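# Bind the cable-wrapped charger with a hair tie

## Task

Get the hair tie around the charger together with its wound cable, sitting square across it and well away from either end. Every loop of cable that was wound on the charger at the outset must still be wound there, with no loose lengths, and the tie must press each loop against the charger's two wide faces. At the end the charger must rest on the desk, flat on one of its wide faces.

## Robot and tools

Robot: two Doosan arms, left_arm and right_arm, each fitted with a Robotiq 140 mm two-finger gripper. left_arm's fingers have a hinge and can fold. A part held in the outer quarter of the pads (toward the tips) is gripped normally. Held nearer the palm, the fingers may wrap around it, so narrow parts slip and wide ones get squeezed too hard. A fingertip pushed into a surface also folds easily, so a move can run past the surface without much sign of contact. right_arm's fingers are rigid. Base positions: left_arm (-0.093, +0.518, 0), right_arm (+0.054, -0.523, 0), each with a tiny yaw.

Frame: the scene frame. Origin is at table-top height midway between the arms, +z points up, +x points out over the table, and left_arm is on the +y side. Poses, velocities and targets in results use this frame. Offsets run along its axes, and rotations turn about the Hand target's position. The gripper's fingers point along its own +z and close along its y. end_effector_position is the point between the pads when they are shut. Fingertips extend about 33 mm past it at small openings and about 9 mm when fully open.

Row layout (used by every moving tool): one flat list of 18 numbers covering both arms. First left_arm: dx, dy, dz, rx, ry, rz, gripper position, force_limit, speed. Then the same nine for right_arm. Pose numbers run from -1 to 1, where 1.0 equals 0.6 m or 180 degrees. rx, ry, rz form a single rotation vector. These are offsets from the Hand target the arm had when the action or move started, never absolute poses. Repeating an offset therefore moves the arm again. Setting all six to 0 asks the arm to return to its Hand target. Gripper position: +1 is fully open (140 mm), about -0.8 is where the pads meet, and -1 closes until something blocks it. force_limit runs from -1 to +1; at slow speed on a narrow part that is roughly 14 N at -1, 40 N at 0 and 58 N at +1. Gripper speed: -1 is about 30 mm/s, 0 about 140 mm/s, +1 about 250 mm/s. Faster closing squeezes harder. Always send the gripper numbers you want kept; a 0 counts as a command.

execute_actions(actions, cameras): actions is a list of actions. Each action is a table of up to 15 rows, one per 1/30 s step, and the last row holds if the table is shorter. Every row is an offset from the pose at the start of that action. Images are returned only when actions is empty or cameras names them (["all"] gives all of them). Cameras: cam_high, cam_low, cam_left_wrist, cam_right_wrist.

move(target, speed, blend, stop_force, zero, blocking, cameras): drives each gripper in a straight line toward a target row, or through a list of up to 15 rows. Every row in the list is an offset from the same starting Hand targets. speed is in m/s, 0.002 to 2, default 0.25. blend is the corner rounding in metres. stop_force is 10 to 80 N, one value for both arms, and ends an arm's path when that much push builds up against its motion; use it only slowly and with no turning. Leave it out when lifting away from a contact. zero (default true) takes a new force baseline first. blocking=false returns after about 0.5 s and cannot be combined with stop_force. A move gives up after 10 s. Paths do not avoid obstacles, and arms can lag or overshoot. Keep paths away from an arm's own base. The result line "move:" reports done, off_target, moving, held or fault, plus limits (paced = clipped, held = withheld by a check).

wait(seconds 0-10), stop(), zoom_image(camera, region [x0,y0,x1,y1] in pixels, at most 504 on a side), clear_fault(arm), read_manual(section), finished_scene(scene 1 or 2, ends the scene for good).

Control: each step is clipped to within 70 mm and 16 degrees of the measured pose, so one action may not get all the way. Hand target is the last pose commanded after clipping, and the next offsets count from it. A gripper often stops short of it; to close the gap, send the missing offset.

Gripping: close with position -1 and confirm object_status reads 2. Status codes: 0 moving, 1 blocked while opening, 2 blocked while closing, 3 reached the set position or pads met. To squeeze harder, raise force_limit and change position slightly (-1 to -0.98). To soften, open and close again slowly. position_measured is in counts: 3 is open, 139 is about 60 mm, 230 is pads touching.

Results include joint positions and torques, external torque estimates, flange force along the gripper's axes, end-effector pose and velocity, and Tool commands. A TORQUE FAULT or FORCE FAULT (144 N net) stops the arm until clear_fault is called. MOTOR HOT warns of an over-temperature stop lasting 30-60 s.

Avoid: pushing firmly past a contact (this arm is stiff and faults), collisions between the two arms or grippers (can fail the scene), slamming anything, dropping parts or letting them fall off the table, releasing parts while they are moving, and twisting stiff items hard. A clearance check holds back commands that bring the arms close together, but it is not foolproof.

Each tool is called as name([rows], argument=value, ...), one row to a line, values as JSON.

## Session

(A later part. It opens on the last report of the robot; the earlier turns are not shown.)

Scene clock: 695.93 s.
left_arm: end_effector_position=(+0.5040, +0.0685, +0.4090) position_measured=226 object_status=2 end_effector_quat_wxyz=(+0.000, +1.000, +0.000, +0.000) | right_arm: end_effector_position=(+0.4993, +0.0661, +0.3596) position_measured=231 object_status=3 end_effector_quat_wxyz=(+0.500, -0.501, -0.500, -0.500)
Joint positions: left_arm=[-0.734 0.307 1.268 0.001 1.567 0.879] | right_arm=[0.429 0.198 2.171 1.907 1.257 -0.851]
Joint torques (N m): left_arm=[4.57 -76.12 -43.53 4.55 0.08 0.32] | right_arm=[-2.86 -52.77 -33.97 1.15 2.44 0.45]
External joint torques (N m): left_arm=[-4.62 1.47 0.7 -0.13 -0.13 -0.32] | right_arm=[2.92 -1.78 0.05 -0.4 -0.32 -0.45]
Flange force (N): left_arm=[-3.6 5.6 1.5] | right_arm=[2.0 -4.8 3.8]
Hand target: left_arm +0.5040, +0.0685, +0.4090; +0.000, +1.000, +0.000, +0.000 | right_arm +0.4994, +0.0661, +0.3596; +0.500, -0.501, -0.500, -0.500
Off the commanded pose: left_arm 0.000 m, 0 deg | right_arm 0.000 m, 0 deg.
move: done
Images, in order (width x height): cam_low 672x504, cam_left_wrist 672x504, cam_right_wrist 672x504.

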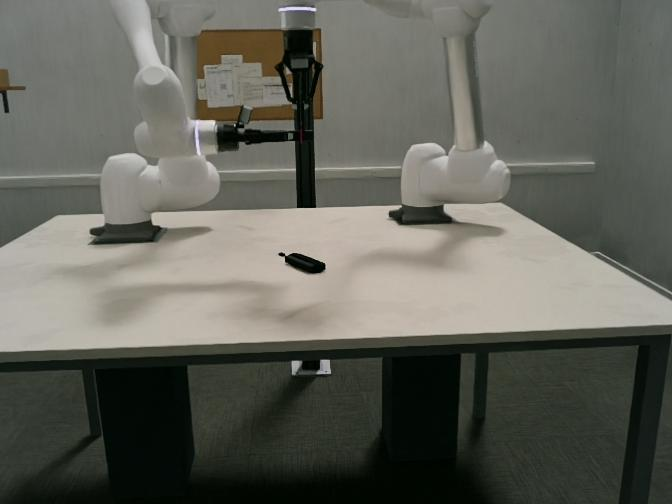

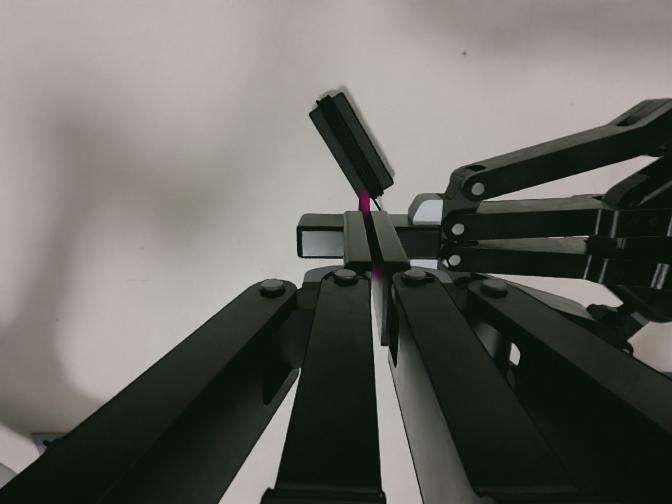

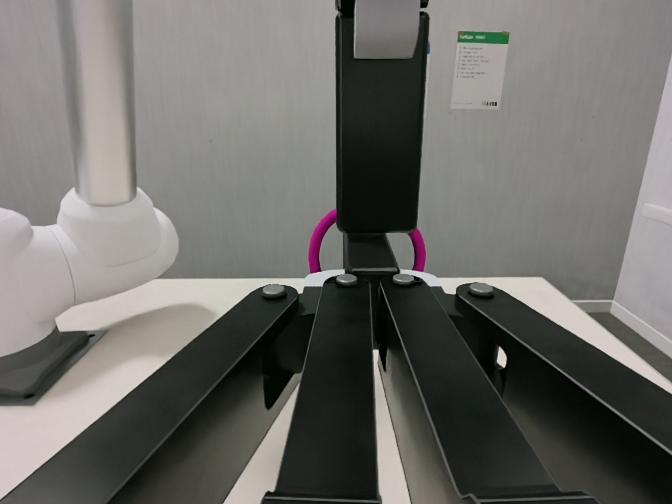

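move(target=[0, 0, 0, 0, 0, 0, -1, -0.5, -1, 0, 0, 0, 0, 0, 0, -0.59, -1, -1], speed=0.05, cameras=["cam_low", "cam_right_wrist", "cam_left_wrist"])

zoom_image(camera="cam_low", region=[270, 100, 340, 155])

zoom_image(camera="cam_right_wrist", region=[250, 140, 470, 340])

Scene clock: 701.33 s.
left_arm: end_effector_position=(+0.5040, +0.0685, +0.4090) position_measured=226 object_status=2 end_effector_quat_wxyz=(+0.000, +1.000, +0.000, +0.000) | right_arm: end_effector_position=(+0.4994, +0.0661, +0.3596) position_measured=204 object_status=0 end_effector_quat_wxyz=(+0.500, -0.501, -0.500, -0.500)
Joint positions: left_arm=[-0.734 0.307 1.268 0.001 1.567 0.879] | right_arm=[0.429 0.198 2.171 1.907 1.257 -0.851]
Joint torques (N m): left_arm=[4.88 -77.21 -44.1 4.37 0.04 0.33] | right_arm=[-3.16 -51.81 -33.48 0.96 2.19 0.39]
External joint torques (N m): left_arm=[-4.82 3.42 1.62 0.02 -0.09 -0.33] | right_arm=[3.26 -3.07 -0.51 -0.21 -0.06 -0.39]
Flange force (N): left_arm=[-2.7 6.6 3.1] | right_arm=[4.0 -5.7 3.9]
Hand target: left_arm +0.5040, +0.0685, +0.4090; +0.000, +1.000, +0.000, +0.000 | right_arm +0.4994, +0.0661, +0.3596; +0.500, -0.501, -0.500, -0.500
Off the commanded pose: left_arm 0.000 m, 0 deg | right_arm 0.000 m, 0 deg.
move: done
Images, in order (width x height): cam_low 672x504, cam_left_wrist 672x504, cam_right_wrist 672x504.

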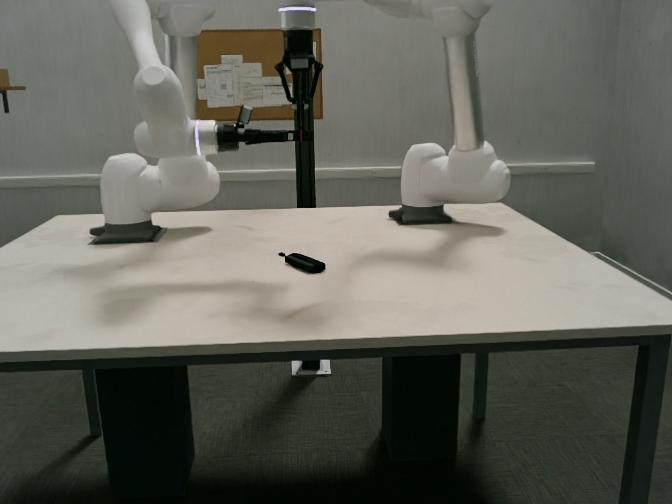

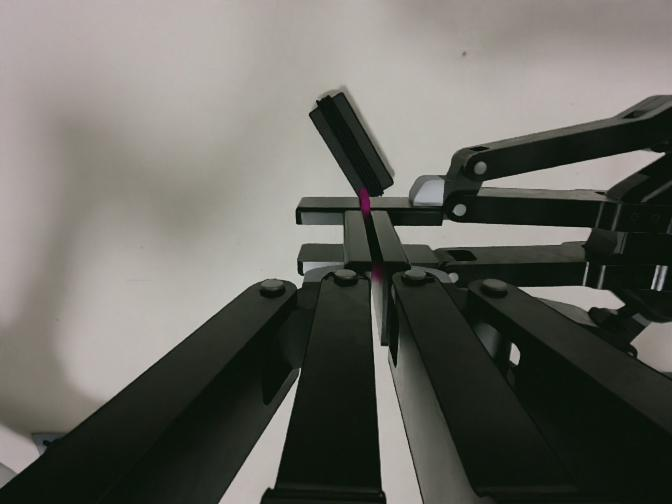

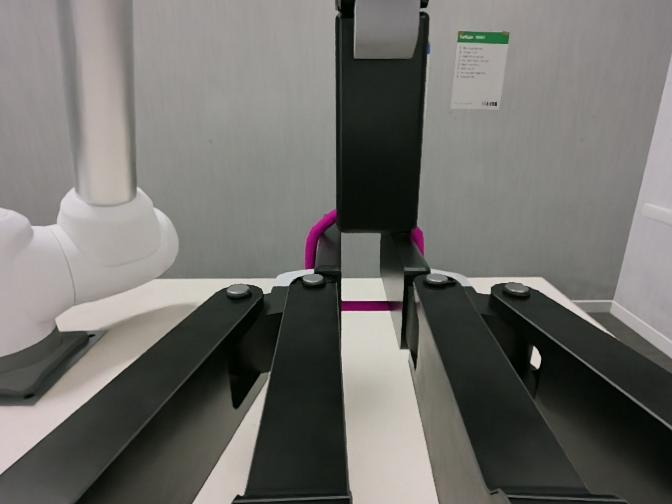

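Scaled by 7.200 from the camera's 672x504 image, which has a finer 960x720 frame.

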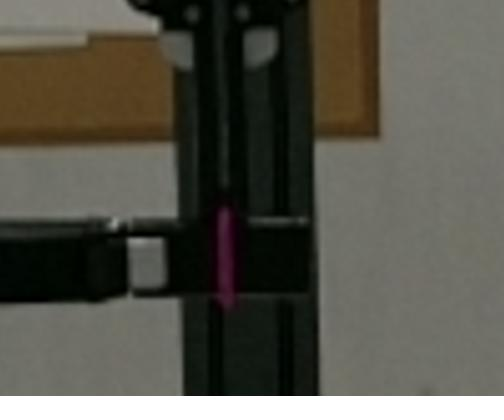

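Scaled by 2.291 from the camera's 672x504 image, which has a finer 960x720 frame.

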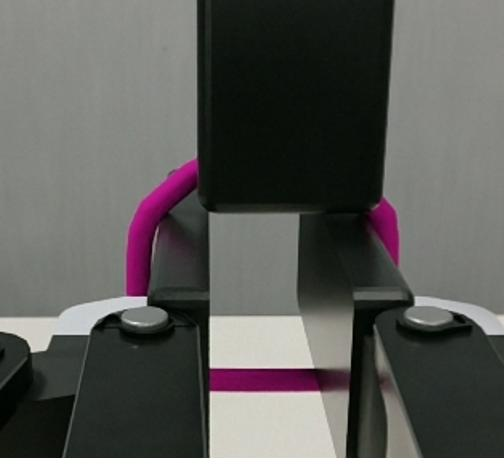

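move([
  [0, 0, 0, 0, 0, 0, -1, -0.5, -1, 0, 0, 0, 0, 0, 0, -0.51, -1, -1],
  [0, 0, 0, 0, 0, 0, -0.5, -0.5, -1, 0, 0, 0, 0, 0, 0, -0.51, -1, -1],
  [0, 0, 0.1, 0, 0, 0, -0.5, -0.5, -1, 0, 0, 0, 0, 0, 0, -0.51, -1, -1],
], speed=[0.05, 0.05, 0.1], cameras=["cam_low", "cam_right_wrist", "cam_left_wrist"])

zoom_image(camera="cam_low", region=[270, 100, 340, 155])

zoom_image(camera="cam_right_wrist", region=[250, 140, 470, 340])

Scene clock: 710.13 s.
left_arm: end_effector_position=(+0.5040, +0.0685, +0.4689) position_measured=192 object_status=3 end_effector_quat_wxyz=(+0.000, +1.000, +0.000, +0.000) | right_arm: end_effector_position=(+0.4994, +0.0661, +0.3596) position_measured=194 object_status=3 end_effector_quat_wxyz=(+0.500, -0.501, -0.500, -0.500)
Joint positions: left_arm=[-0.734 0.312 1.153 0.001 1.676 0.879] | right_arm=[0.429 0.198 2.171 1.907 1.257 -0.851]
Joint torques (N m): left_arm=[5.54 -76.79 -43.22 4.34 0.18 0.36] | right_arm=[-3.07 -52.6 -34.12 1.1 2.47 0.46]
External joint torques (N m): left_arm=[-5.58 2.71 0.97 0.03 -0.23 -0.36] | right_arm=[3.1 -2.18 0.17 -0.35 -0.35 -0.47]
Flange force (N): left_arm=[-3.2 7.5 1.9] | right_arm=[2.4 -5.7 3.9]
Hand target: left_arm +0.5040, +0.0685, +0.4690; +0.000, +1.000, +0.000, +0.000 | right_arm +0.4994, +0.0661, +0.3596; +0.500, -0.501, -0.500, -0.500
Off the commanded pose: left_arm 0.000 m, 0 deg | right_arm 0.000 m, 0 deg.
move: done
Images, in order (width x height): cam_low 672x504, cam_left_wrist 672x504, cam_right_wrist 672x504.

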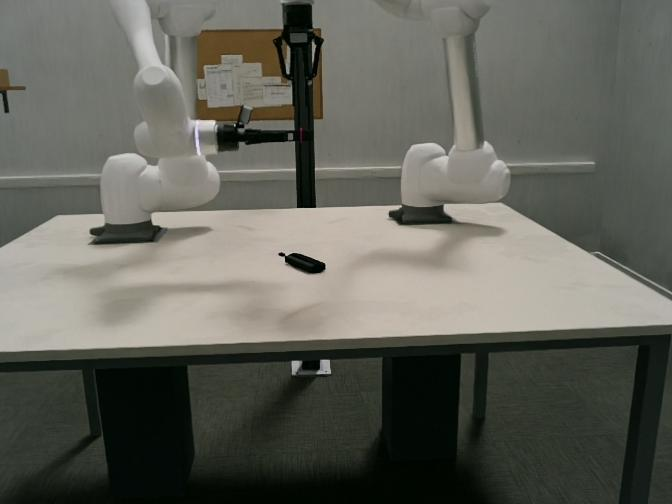

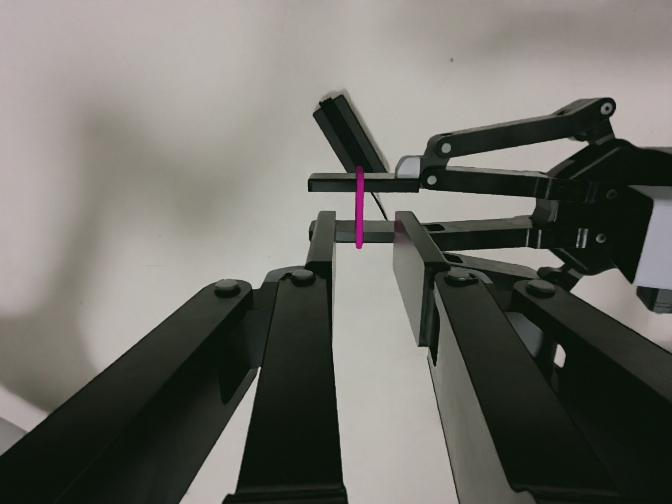

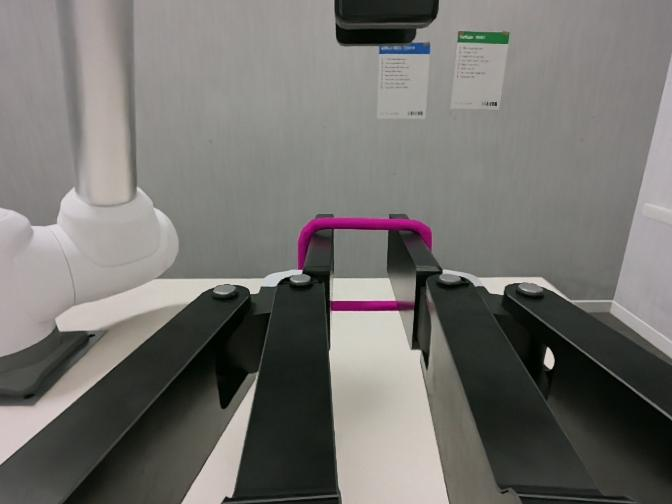

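Scaled by 7.200 from the camera's 672x504 image, which has a finer 960x720 frame.

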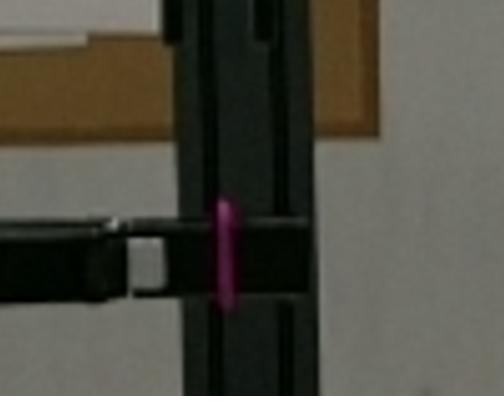

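Scaled by 2.291 from the camera's 672x504 image, which has a finer 960x720 frame.

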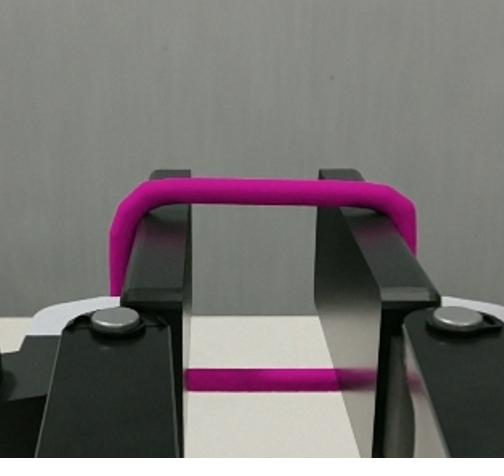

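move([
  [0, 0, 0, 0, 0, 0, -0.5, -0.5, -1, 0, -0.377, -0.06, 0, 0, 0, -0.51, -1, -1],
  [0.0192, 0.005, -0.38, 0, 0, 0.187, 0.1, -0.5, 0, 0, -0.377, -0.06, 0, 0, 0, -0.51, -1, -1],
], speed=0.25, cameras=["cam_low", "cam_right_wrist", "cam_left_wrist"])

zoom_image(camera="cam_left_wrist", region=[200, 50, 550, 310])

Scene clock: 724.80 s.
left_arm: end_effector_position=(+0.5155, +0.0716, +0.2409) position_measured=117 object_status=0 end_effector_quat_wxyz=(+0.000, +0.957, +0.289, +0.000) | right_arm: end_effector_position=(+0.4994, -0.1601, +0.3236) position_measured=194 object_status=3 end_effector_quat_wxyz=(+0.500, -0.501, -0.500, -0.500)
Joint positions: left_arm=[-0.721 0.359 1.501 0.001 1.282 0.304] | right_arm=[-0.036 0.162 2.316 1.562 1.575 -0.907]
Joint torques (N m): left_arm=[4.94 -79.68 -41.79 4.3 0.17 0.36] | right_arm=[-3.05 -44.71 -29.73 2.11 2.54 0.47]
External joint torques (N m): left_arm=[-5.12 1.42 0.74 -0.05 -0.2 -0.36] | right_arm=[3.09 -1.88 0.06 -0.35 -0.32 -0.47]
Flange force (N): left_arm=[-6.8 2.6 1.9] | right_arm=[2.1 -2.8 6.6]
Hand target: left_arm +0.5155, +0.0715, +0.2410; +0.000, +0.957, +0.289, +0.000 | right_arm +0.4994, -0.1601, +0.3236; +0.500, -0.501, -0.500, -0.500
Off the commanded pose: left_arm 0.000 m, 0 deg | right_arm 0.000 m, 0 deg.
move: done
Images, in order (width x height): cam_low 672x504, cam_left_wrist 672x504, cam_right_wrist 672x504.

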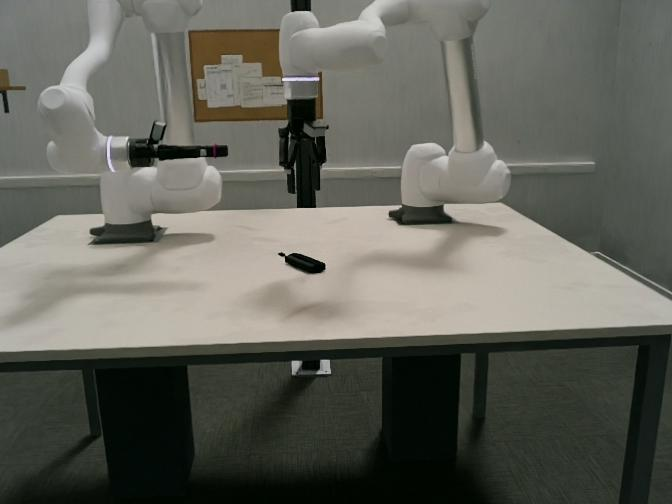

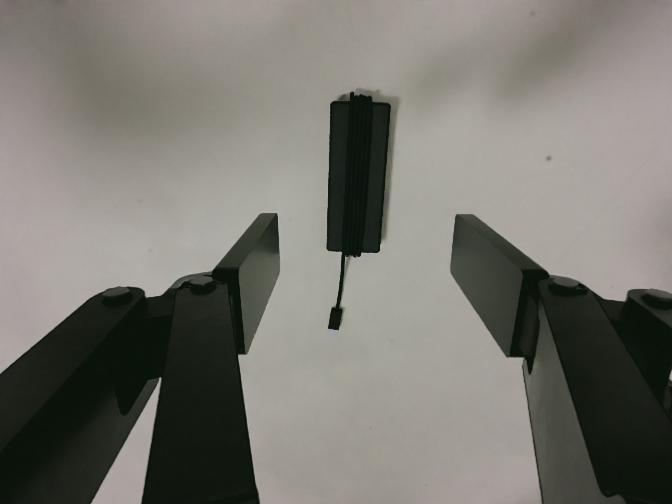

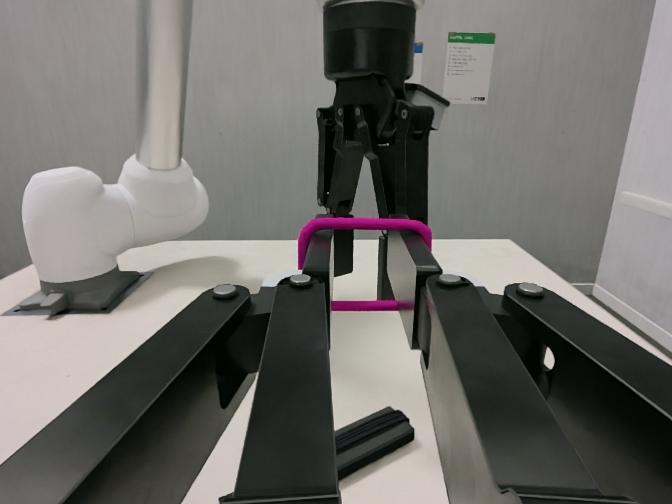

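Scaled by 1.440 from the camera's 672x504 image, which has a finer 960x720 frame.

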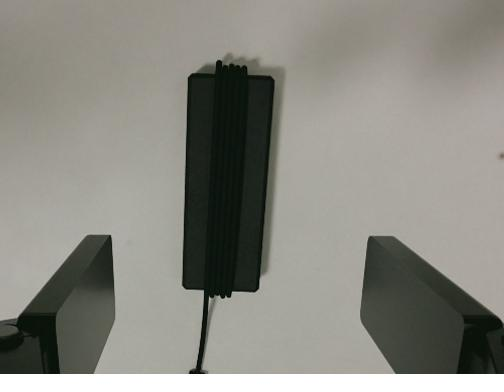

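zoom_image(camera="cam_right_wrist", region=[320, 390, 430, 490])

zoom_image(camera="cam_low", region=[270, 240, 340, 285])

Scaled by 4.582 from the camera's 672x504 image, which has a finer 960x720 frame.

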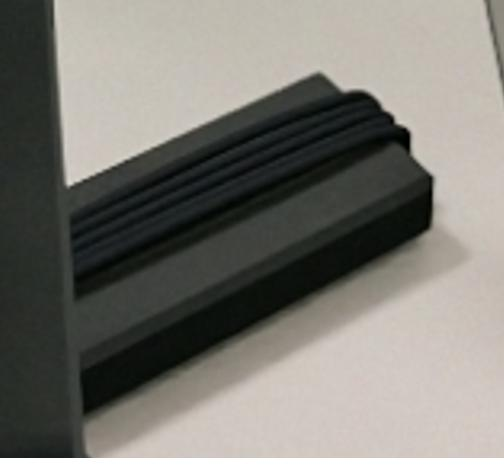

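Scaled by 7.200 from the camera's 672x504 image, which has a finer 960x720 frame.

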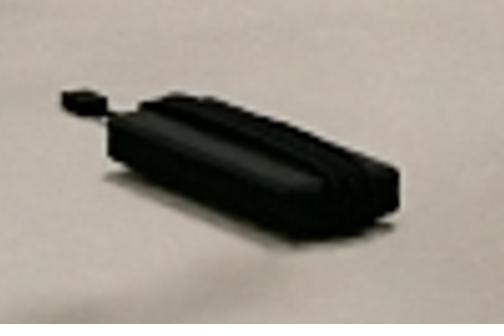

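move(target=[-0.0743, -0.0465, -0.225, 0, 0, -0.0094, 0.1, -0.5, 0, 0, 0, 0, 0, 0, 0, -0.51, -1, -1], speed=0.2, cameras=["cam_low", "cam_left_wrist"])

zoom_image(camera="cam_left_wrist", region=[200, 20, 550, 300])

Scene clock: 768.63 s.
left_arm: end_effector_position=(+0.4709, +0.0436, +0.1059) position_measured=117 object_status=3 end_effector_quat_wxyz=(+0.000, +0.961, +0.275, +0.000) | right_arm: end_effector_position=(+0.4994, -0.1601, +0.3236) position_measured=194 object_status=3 end_effector_quat_wxyz=(+0.500, -0.501, -0.500, -0.500)
Joint positions: left_arm=[-0.789 0.419 1.677 0.001 1.046 0.266] | right_arm=[-0.036 0.162 2.316 1.562 1.575 -0.907]
Joint torques (N m): left_arm=[3.93 -81.5 -37.73 3.86 0.13 0.37] | right_arm=[-3.02 -45.01 -29.56 2.1 2.54 0.46]
External joint torques (N m): left_arm=[-3.77 1.96 0.96 -0.04 -0.14 -0.37] | right_arm=[3.13 -1.5 -0.07 -0.36 -0.32 -0.46]
Flange force (N): left_arm=[-5.2 2.0 2.6] | right_arm=[1.5 -2.0 6.7]
Hand target: left_arm +0.4709, +0.0436, +0.1060; +0.000, +0.961, +0.275, +0.000 | right_arm +0.4994, -0.1601, +0.3236; +0.500, -0.501, -0.500, -0.500
Off the commanded pose: left_arm 0.000 m, 0 deg | right_arm 0.000 m, 0 deg.
move: done
Images, in order (width x height): cam_low 672x504, cam_left_wrist 672x504.

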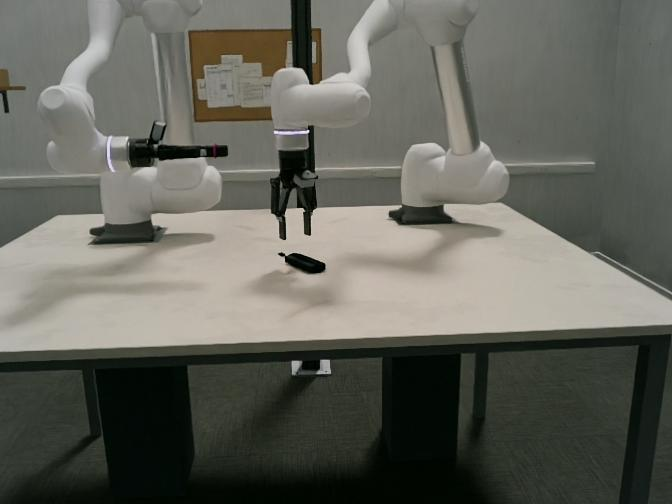

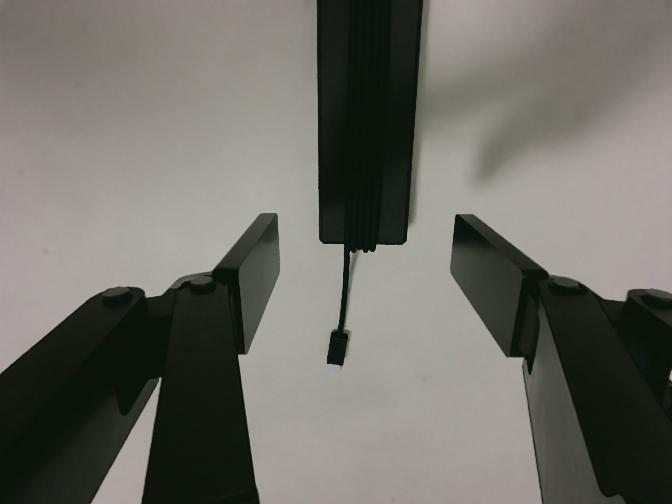

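Scaled by 1.440 from the camera's 672x504 image, which has a finer 960x720 frame.

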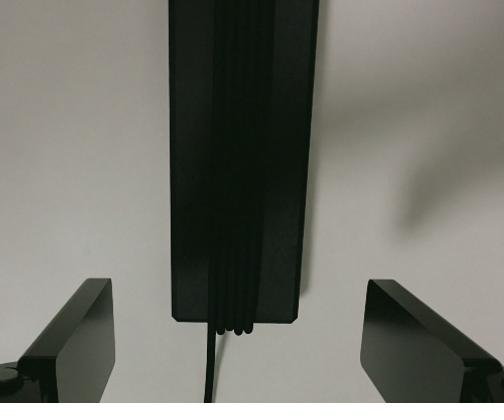

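move([
  [-0.0015, -0.004, -0.1098, 0, 0, -0.0037, 0.1, -0.5, 0, 0, 0, 0, 0, 0, 0, -0.51, -1, -1],
  [-0.0015, -0.004, -0.1098, 0, 0, -0.0037, -1, 0.2, -1, 0, 0, 0, 0, 0, 0, -0.51, -1, -1],
], speed=0.06, cameras=["cam_low", "cam_left_wrist"])

zoom_image(camera="cam_left_wrist", region=[200, 100, 550, 380])

zoom_image(camera="cam_low", region=[260, 210, 350, 280])

Scene clock: 780.97 s.
left_arm: end_effector_position=(+0.4700, +0.0412, +0.0401) position_measured=157 object_status=0 end_effector_quat_wxyz=(+0.000, +0.963, +0.270, +0.000) | right_arm: end_effector_position=(+0.4994, -0.1601, +0.3236) position_measured=194 object_status=3 end_effector_quat_wxyz=(+0.500, -0.501, -0.500, -0.500)
Joint positions: left_arm=[-0.792 0.479 1.724 0.001 0.94 0.274] | right_arm=[-0.036 0.162 2.316 1.562 1.575 -0.907]
Joint torques (N m): left_arm=[5.36 -82.3 -33.87 3.88 0.09 0.39] | right_arm=[-3.3 -45.03 -29.58 2.15 2.54 0.49]
External joint torques (N m): left_arm=[-5.45 -0.7 -0.67 -0.3 -0.12 -0.39] | right_arm=[3.27 -1.64 -0.08 -0.38 -0.32 -0.49]
Flange force (N): left_arm=[-7.5 2.6 -0.9] | right_arm=[1.7 -2.2 7.0]
Hand target: left_arm +0.4700, +0.0412, +0.0401; +0.000, +0.963, +0.270, +0.000 | right_arm +0.4994, -0.1601, +0.3236; +0.500, -0.501, -0.500, -0.500
Off the commanded pose: left_arm 0.000 m, 0 deg | right_arm 0.000 m, 0 deg.
move: done
Images, in order (width x height): cam_low 672x504, cam_left_wrist 672x504.

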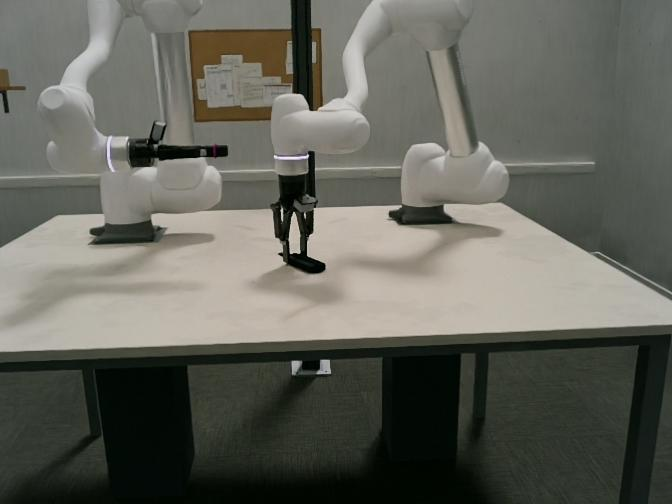

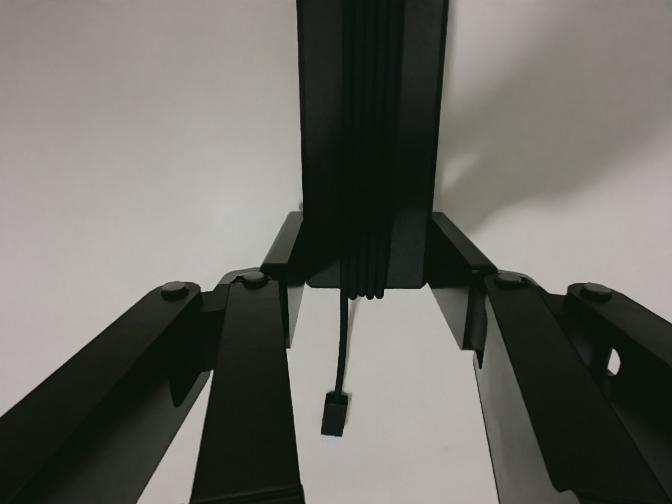

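Scaled by 1.440 from the camera's 672x504 image, which has a finer 960x720 frame.

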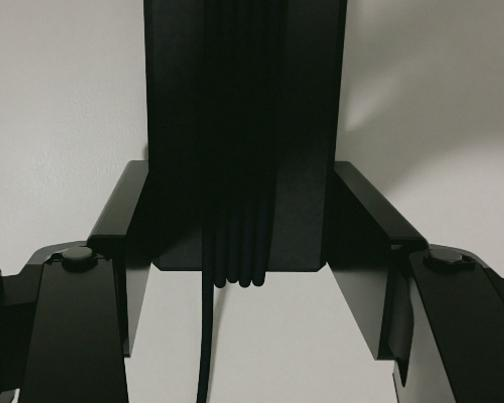

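Scaled by 5.600 from the camera's 672x504 image, which has a finer 960x720 frame.

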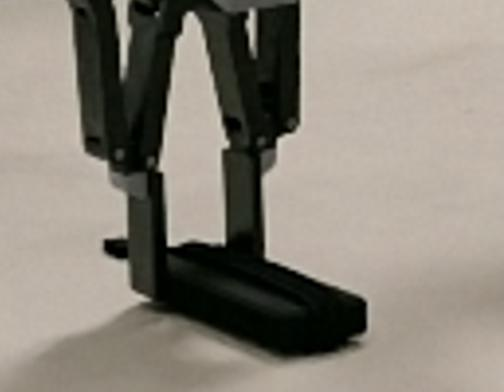

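move(target=[0, 0, 0.2, 0, 0, 0, -1, 0.2, -1, 0, 0, 0, 0, 0, 0, -0.51, -1, -1], speed=0.08, cameras=["cam_low", "cam_left_wrist", "cam_right_wrist"])

zoom_image(camera="cam_low", region=[250, 170, 350, 250])

zoom_image(camera="cam_right_wrist", region=[260, 240, 500, 430])

Scene clock: 787.57 s.
left_arm: end_effector_position=(+0.4700, +0.0412, +0.1602) position_measured=157 object_status=2 end_effector_quat_wxyz=(+0.000, +0.963, +0.270, +0.000) | right_arm: end_effector_position=(+0.4994, -0.1601, +0.3236) position_measured=194 object_status=3 end_effector_quat_wxyz=(+0.500, -0.501, -0.500, -0.500)
Joint positions: left_arm=[-0.792 0.38 1.626 0.001 1.136 0.274] | right_arm=[-0.036 0.162 2.316 1.562 1.575 -0.907]
Joint torques (N m): left_arm=[4.75 -81.12 -41.36 4.16 0.06 0.36] | right_arm=[-3.2 -44.98 -29.68 2.08 2.52 0.44]
External joint torques (N m): left_arm=[-4.62 2.98 2.57 -0.13 -0.07 -0.36] | right_arm=[3.13 -1.58 -0.01 -0.31 -0.31 -0.45]
Flange force (N): left_arm=[-6.9 0.7 4.7] | right_arm=[1.7 -2.2 6.8]
Hand target: left_arm +0.4700, +0.0412, +0.1601; +0.000, +0.963, +0.270, +0.000 | right_arm +0.4994, -0.1601, +0.3236; +0.500, -0.501, -0.500, -0.500
Off the commanded pose: left_arm 0.000 m, 0 deg | right_arm 0.000 m, 0 deg.
move: done
Images, in order (width x height): cam_low 672x504, cam_left_wrist 672x504, cam_right_wrist 672x504.

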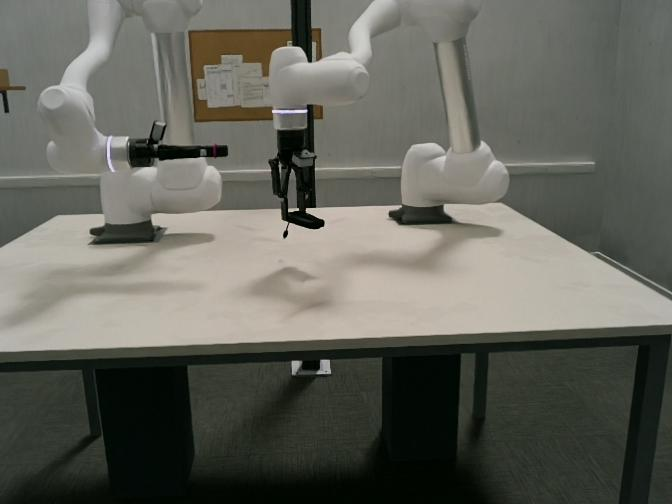

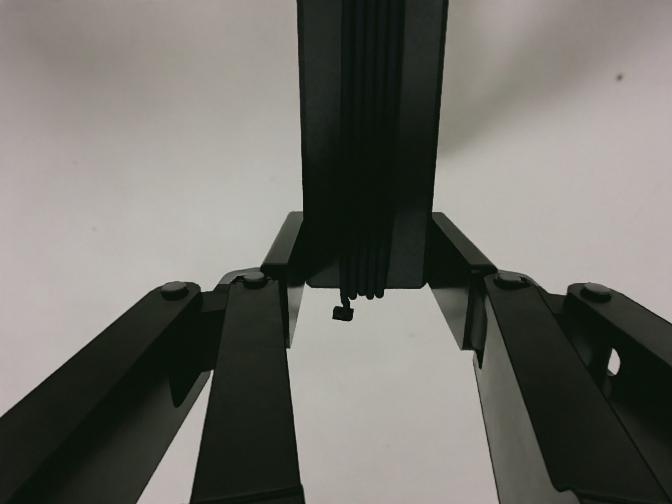

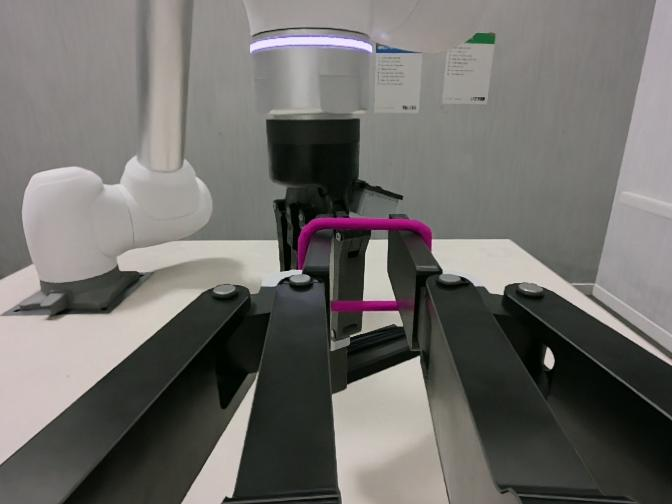

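Scaled by 5.040 from the camera's 672x504 image, which has a finer 960x720 frame.

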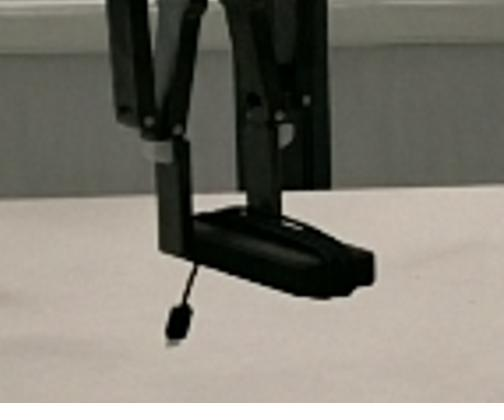

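Scaled by 2.100 from the camera's 672x504 image, which has a finer 960x720 frame.

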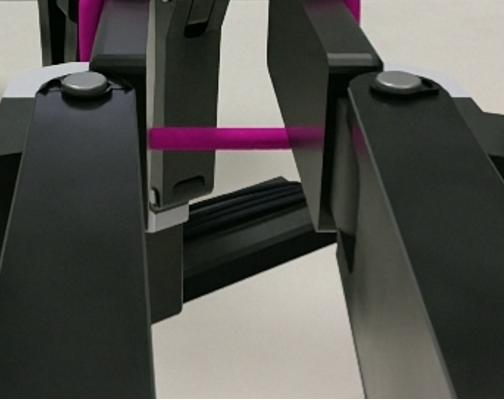

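move(target=[0.0567, 0.098, 0.3133, 0, 0, -0.6733, -1, 0.2, -1, 0, 0, 0, 0, 0, 0, -0.51, -1, -1], speed=0.25, cameras=["cam_low", "cam_left_wrist", "cam_right_wrist"])

zoom_image(camera="cam_low", region=[220, 80, 370, 200])

zoom_image(camera="cam_right_wrist", region=[260, 130, 470, 330])

Scene clock: 799.40 s.
left_arm: end_effector_position=(+0.5040, +0.1000, +0.3481) position_measured=157 object_status=2 end_effector_quat_wxyz=(+0.000, +0.708, -0.707, +0.000) | right_arm: end_effector_position=(+0.4994, -0.1601, +0.3236) position_measured=194 object_status=3 end_effector_quat_wxyz=(+0.500, -0.501, -0.500, -0.500)
Joint positions: left_arm=[-0.701 0.282 1.41 0 1.449 2.481] | right_arm=[-0.036 0.162 2.316 1.562 1.575 -0.907]
Joint torques (N m): left_arm=[4.58 -75.59 -45.62 4.26 0.02 0.34] | right_arm=[-3.1 -45.2 -29.66 2.11 2.52 0.43]
External joint torques (N m): left_arm=[-4.42 3.75 3.1 0.07 -0.06 -0.34] | right_arm=[3.08 -1.51 -0.02 -0.34 -0.3 -0.43]
Flange force (N): left_arm=[4.9 4.5 5.6] | right_arm=[1.6 -2.1 6.6]
Hand target: left_arm +0.5040, +0.1000, +0.3481; +0.000, +0.708, -0.707, +0.000 | right_arm +0.4994, -0.1601, +0.3236; +0.500, -0.501, -0.500, -0.500
Off the commanded pose: left_arm 0.000 m, 0 deg | right_arm 0.000 m, 0 deg.
move: done
Images, in order (width x height): cam_low 672x504, cam_left_wrist 672x504, cam_right_wrist 672x504.

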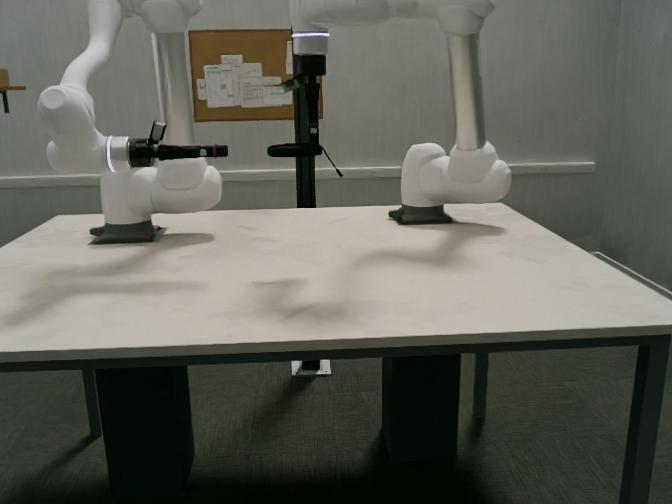

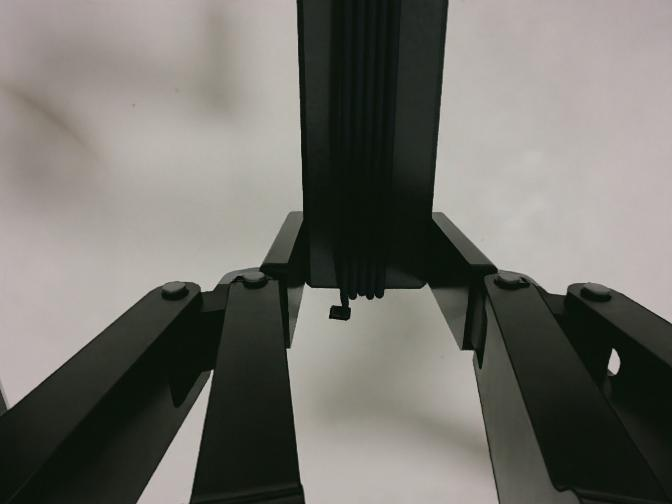

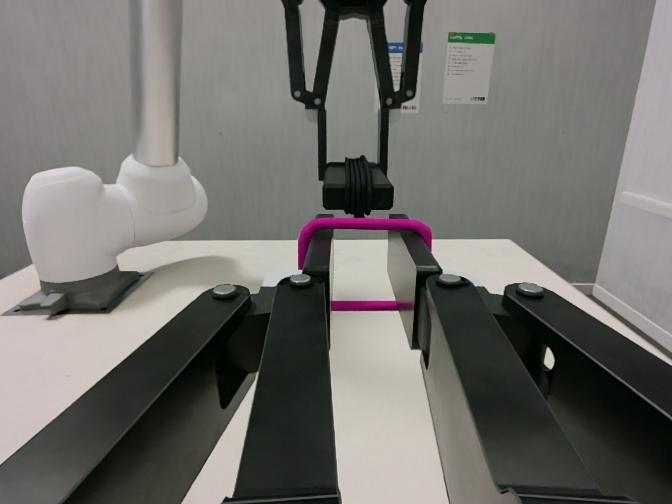

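Scaled by 3.360 from the camera's 672x504 image, which has a finer 960x720 frame.

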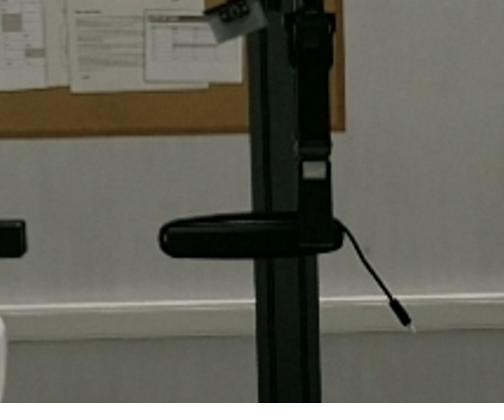

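Scaled by 2.400 from the camera's 672x504 image, which has a finer 960x720 frame.

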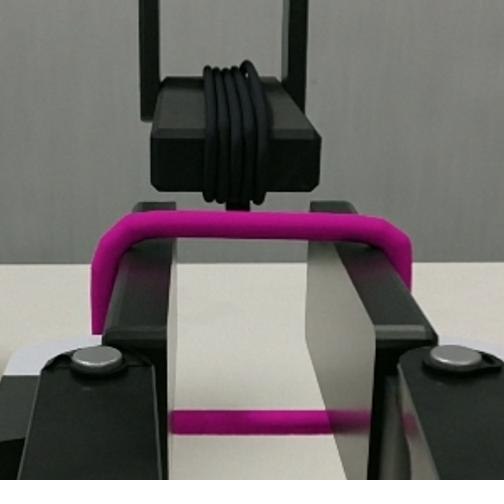

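zoom_image(camera="cam_right_wrist", region=[300, 130, 420, 240])

Scaled by 4.200 from the camera's 672x504 image, which has a finer 960x720 frame.

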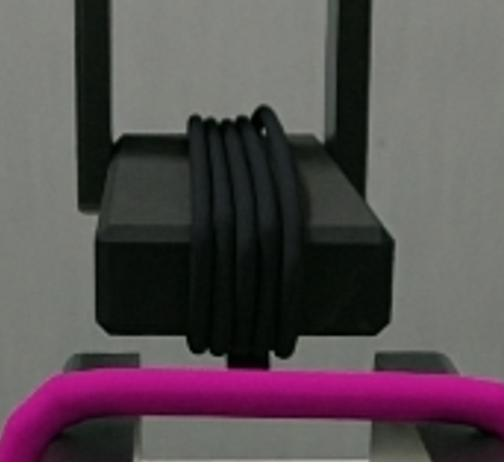

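move(target=[0, 0, 0, 0, 0, 0, -1, 0.2, -1, 0.004, 0, 0.003, 0, 0, 0, -0.25, -1, -1], speed=0.05, cameras=["cam_low", "cam_right_wrist"])

move(target=[0, 0, 0, 0, 0, 0, -1, 0.2, -1, 0, 0, 0, 0, 0, 0, -0.08, -1, -1], speed=0.05, cameras=["cam_low", "cam_right_wrist"])

zoom_image(camera="cam_low", region=[160, 110, 350, 200])

zoom_image(camera="cam_right_wrist", region=[220, 130, 500, 370])

Scene clock: 834.60 s.
left_arm: end_effector_position=(+0.5040, +0.1000, +0.3481) position_measured=157 object_status=2 end_effector_quat_wxyz=(+0.000, +0.708, -0.707, +0.000) | right_arm: end_effector_position=(+0.5018, -0.1602, +0.3254) position_measured=169 object_status=0 end_effector_quat_wxyz=(+0.500, -0.501, -0.500, -0.500)
Joint positions: left_arm=[-0.7 0.282 1.41 0 1.449 2.481] | right_arm=[-0.036 0.162 2.31 1.562 1.575 -0.901]
Joint torques (N m): left_arm=[4.97 -76.75 -45.27 4.2 0.07 0.47] | right_arm=[-2.93 -44.9 -29.79 2.1 2.49 0.45]
External joint torques (N m): left_arm=[-5.2 5.23 3 0.09 -0.11 -0.47] | right_arm=[2.89 -1.8 -0.02 -0.33 -0.29 -0.45]
Flange force (N): left_arm=[7.3 3.1 5.8] | right_arm=[2.0 -2.5 6.1]
Hand target: left_arm +0.5040, +0.1000, +0.3481; +0.000, +0.708, -0.707, +0.000 | right_arm +0.5018, -0.1601, +0.3254; +0.500, -0.501, -0.500, -0.500
Off the commanded pose: left_arm 0.000 m, 0 deg | right_arm 0.000 m, 0 deg.
move: done
Images, in order (width x height): cam_low 672x504, cam_right_wrist 672x504.

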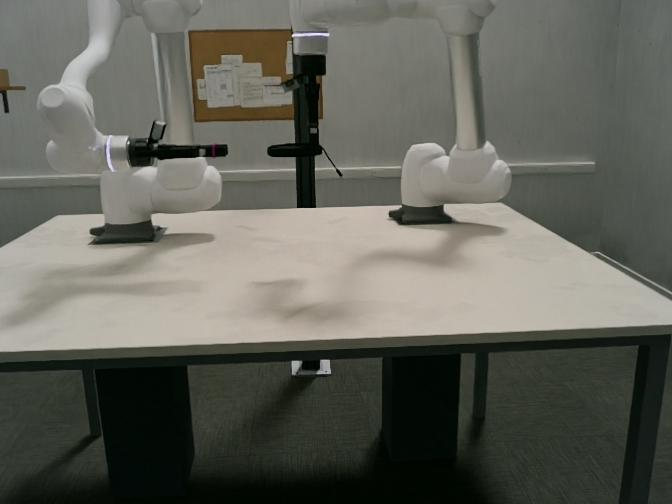

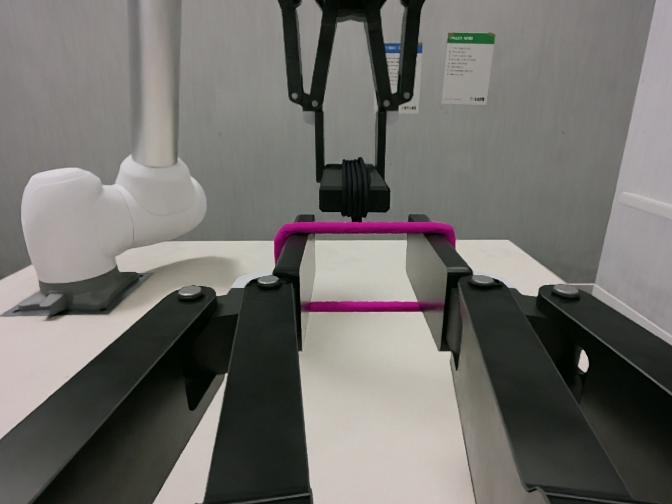

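Scene clock: 835.10 s.
left_arm: end_effector_position=(+0.5040, +0.1000, +0.3481) position_measured=157 object_status=2 end_effector_quat_wxyz=(+0.000, +0.708, -0.707, +0.000) | right_arm: end_effector_position=(+0.5018, -0.1602, +0.3254) position_measured=169 object_status=1 end_effector_quat_wxyz=(+0.500, -0.501, -0.500, -0.500)
Joint positions: left_arm=[-0.7 0.282 1.41 0 1.449 2.481] | right_arm=[-0.036 0.162 2.31 1.562 1.575 -0.901]
Joint torques (N m): left_arm=[4.57 -76.22 -45.7 4.24 0.01 0.43] | right_arm=[-3.11 -45.21 -29.81 2.09 2.52 0.44]
External joint torques (N m): left_arm=[-4.66 4.51 3.19 0.08 -0.05 -0.43] | right_arm=[3.21 -1.66 -0.03 -0.33 -0.31 -0.44]
Flange force (N): left_arm=[5.8 3.9 5.9] | right_arm=[1.8 -2.3 6.9]
Hand target: left_arm +0.5040, +0.1000, +0.3481; +0.000, +0.708, -0.707, +0.000 | right_arm +0.5018, -0.1601, +0.3254; +0.500, -0.501, -0.500, -0.500
Off the commanded pose: left_arm 0.000 m, 0 deg | right_arm 0.000 m, 0 deg.
move: done
Images, in order (width x height): cam_low 672x504, cam_right_wrist 672x504.

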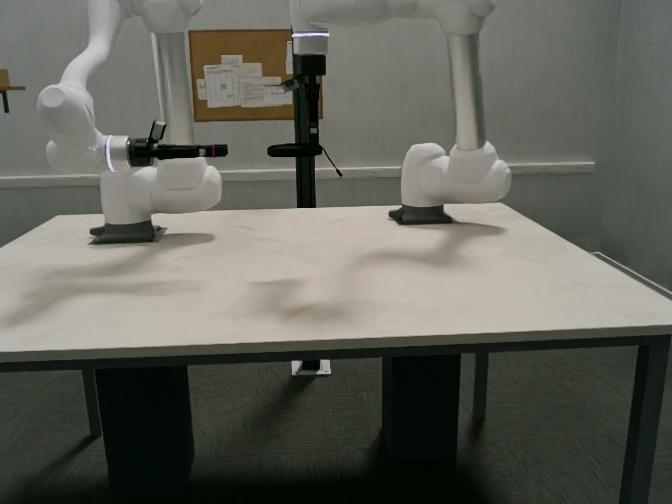

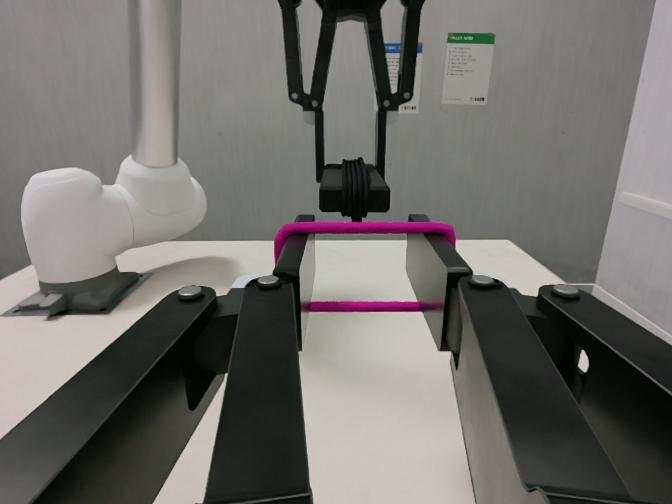

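Scaled by 2.653 from the camera's 672x504 image, which has a finer 960x720 frame.

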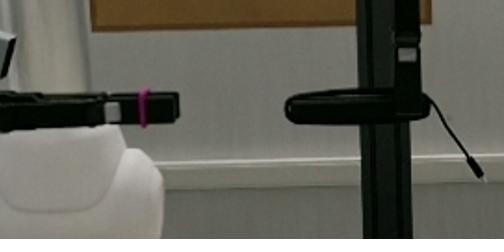

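Scaled by 1.800 from the camera's 672x504 image, which has a finer 960x720 frame.

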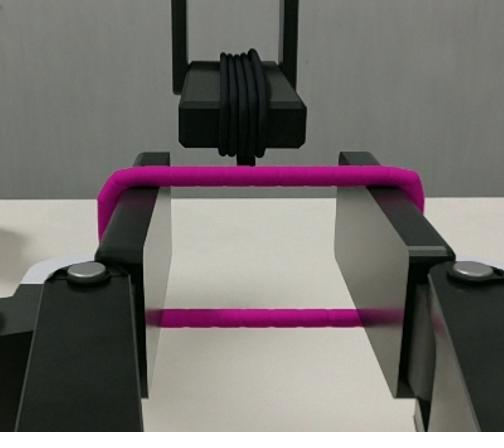

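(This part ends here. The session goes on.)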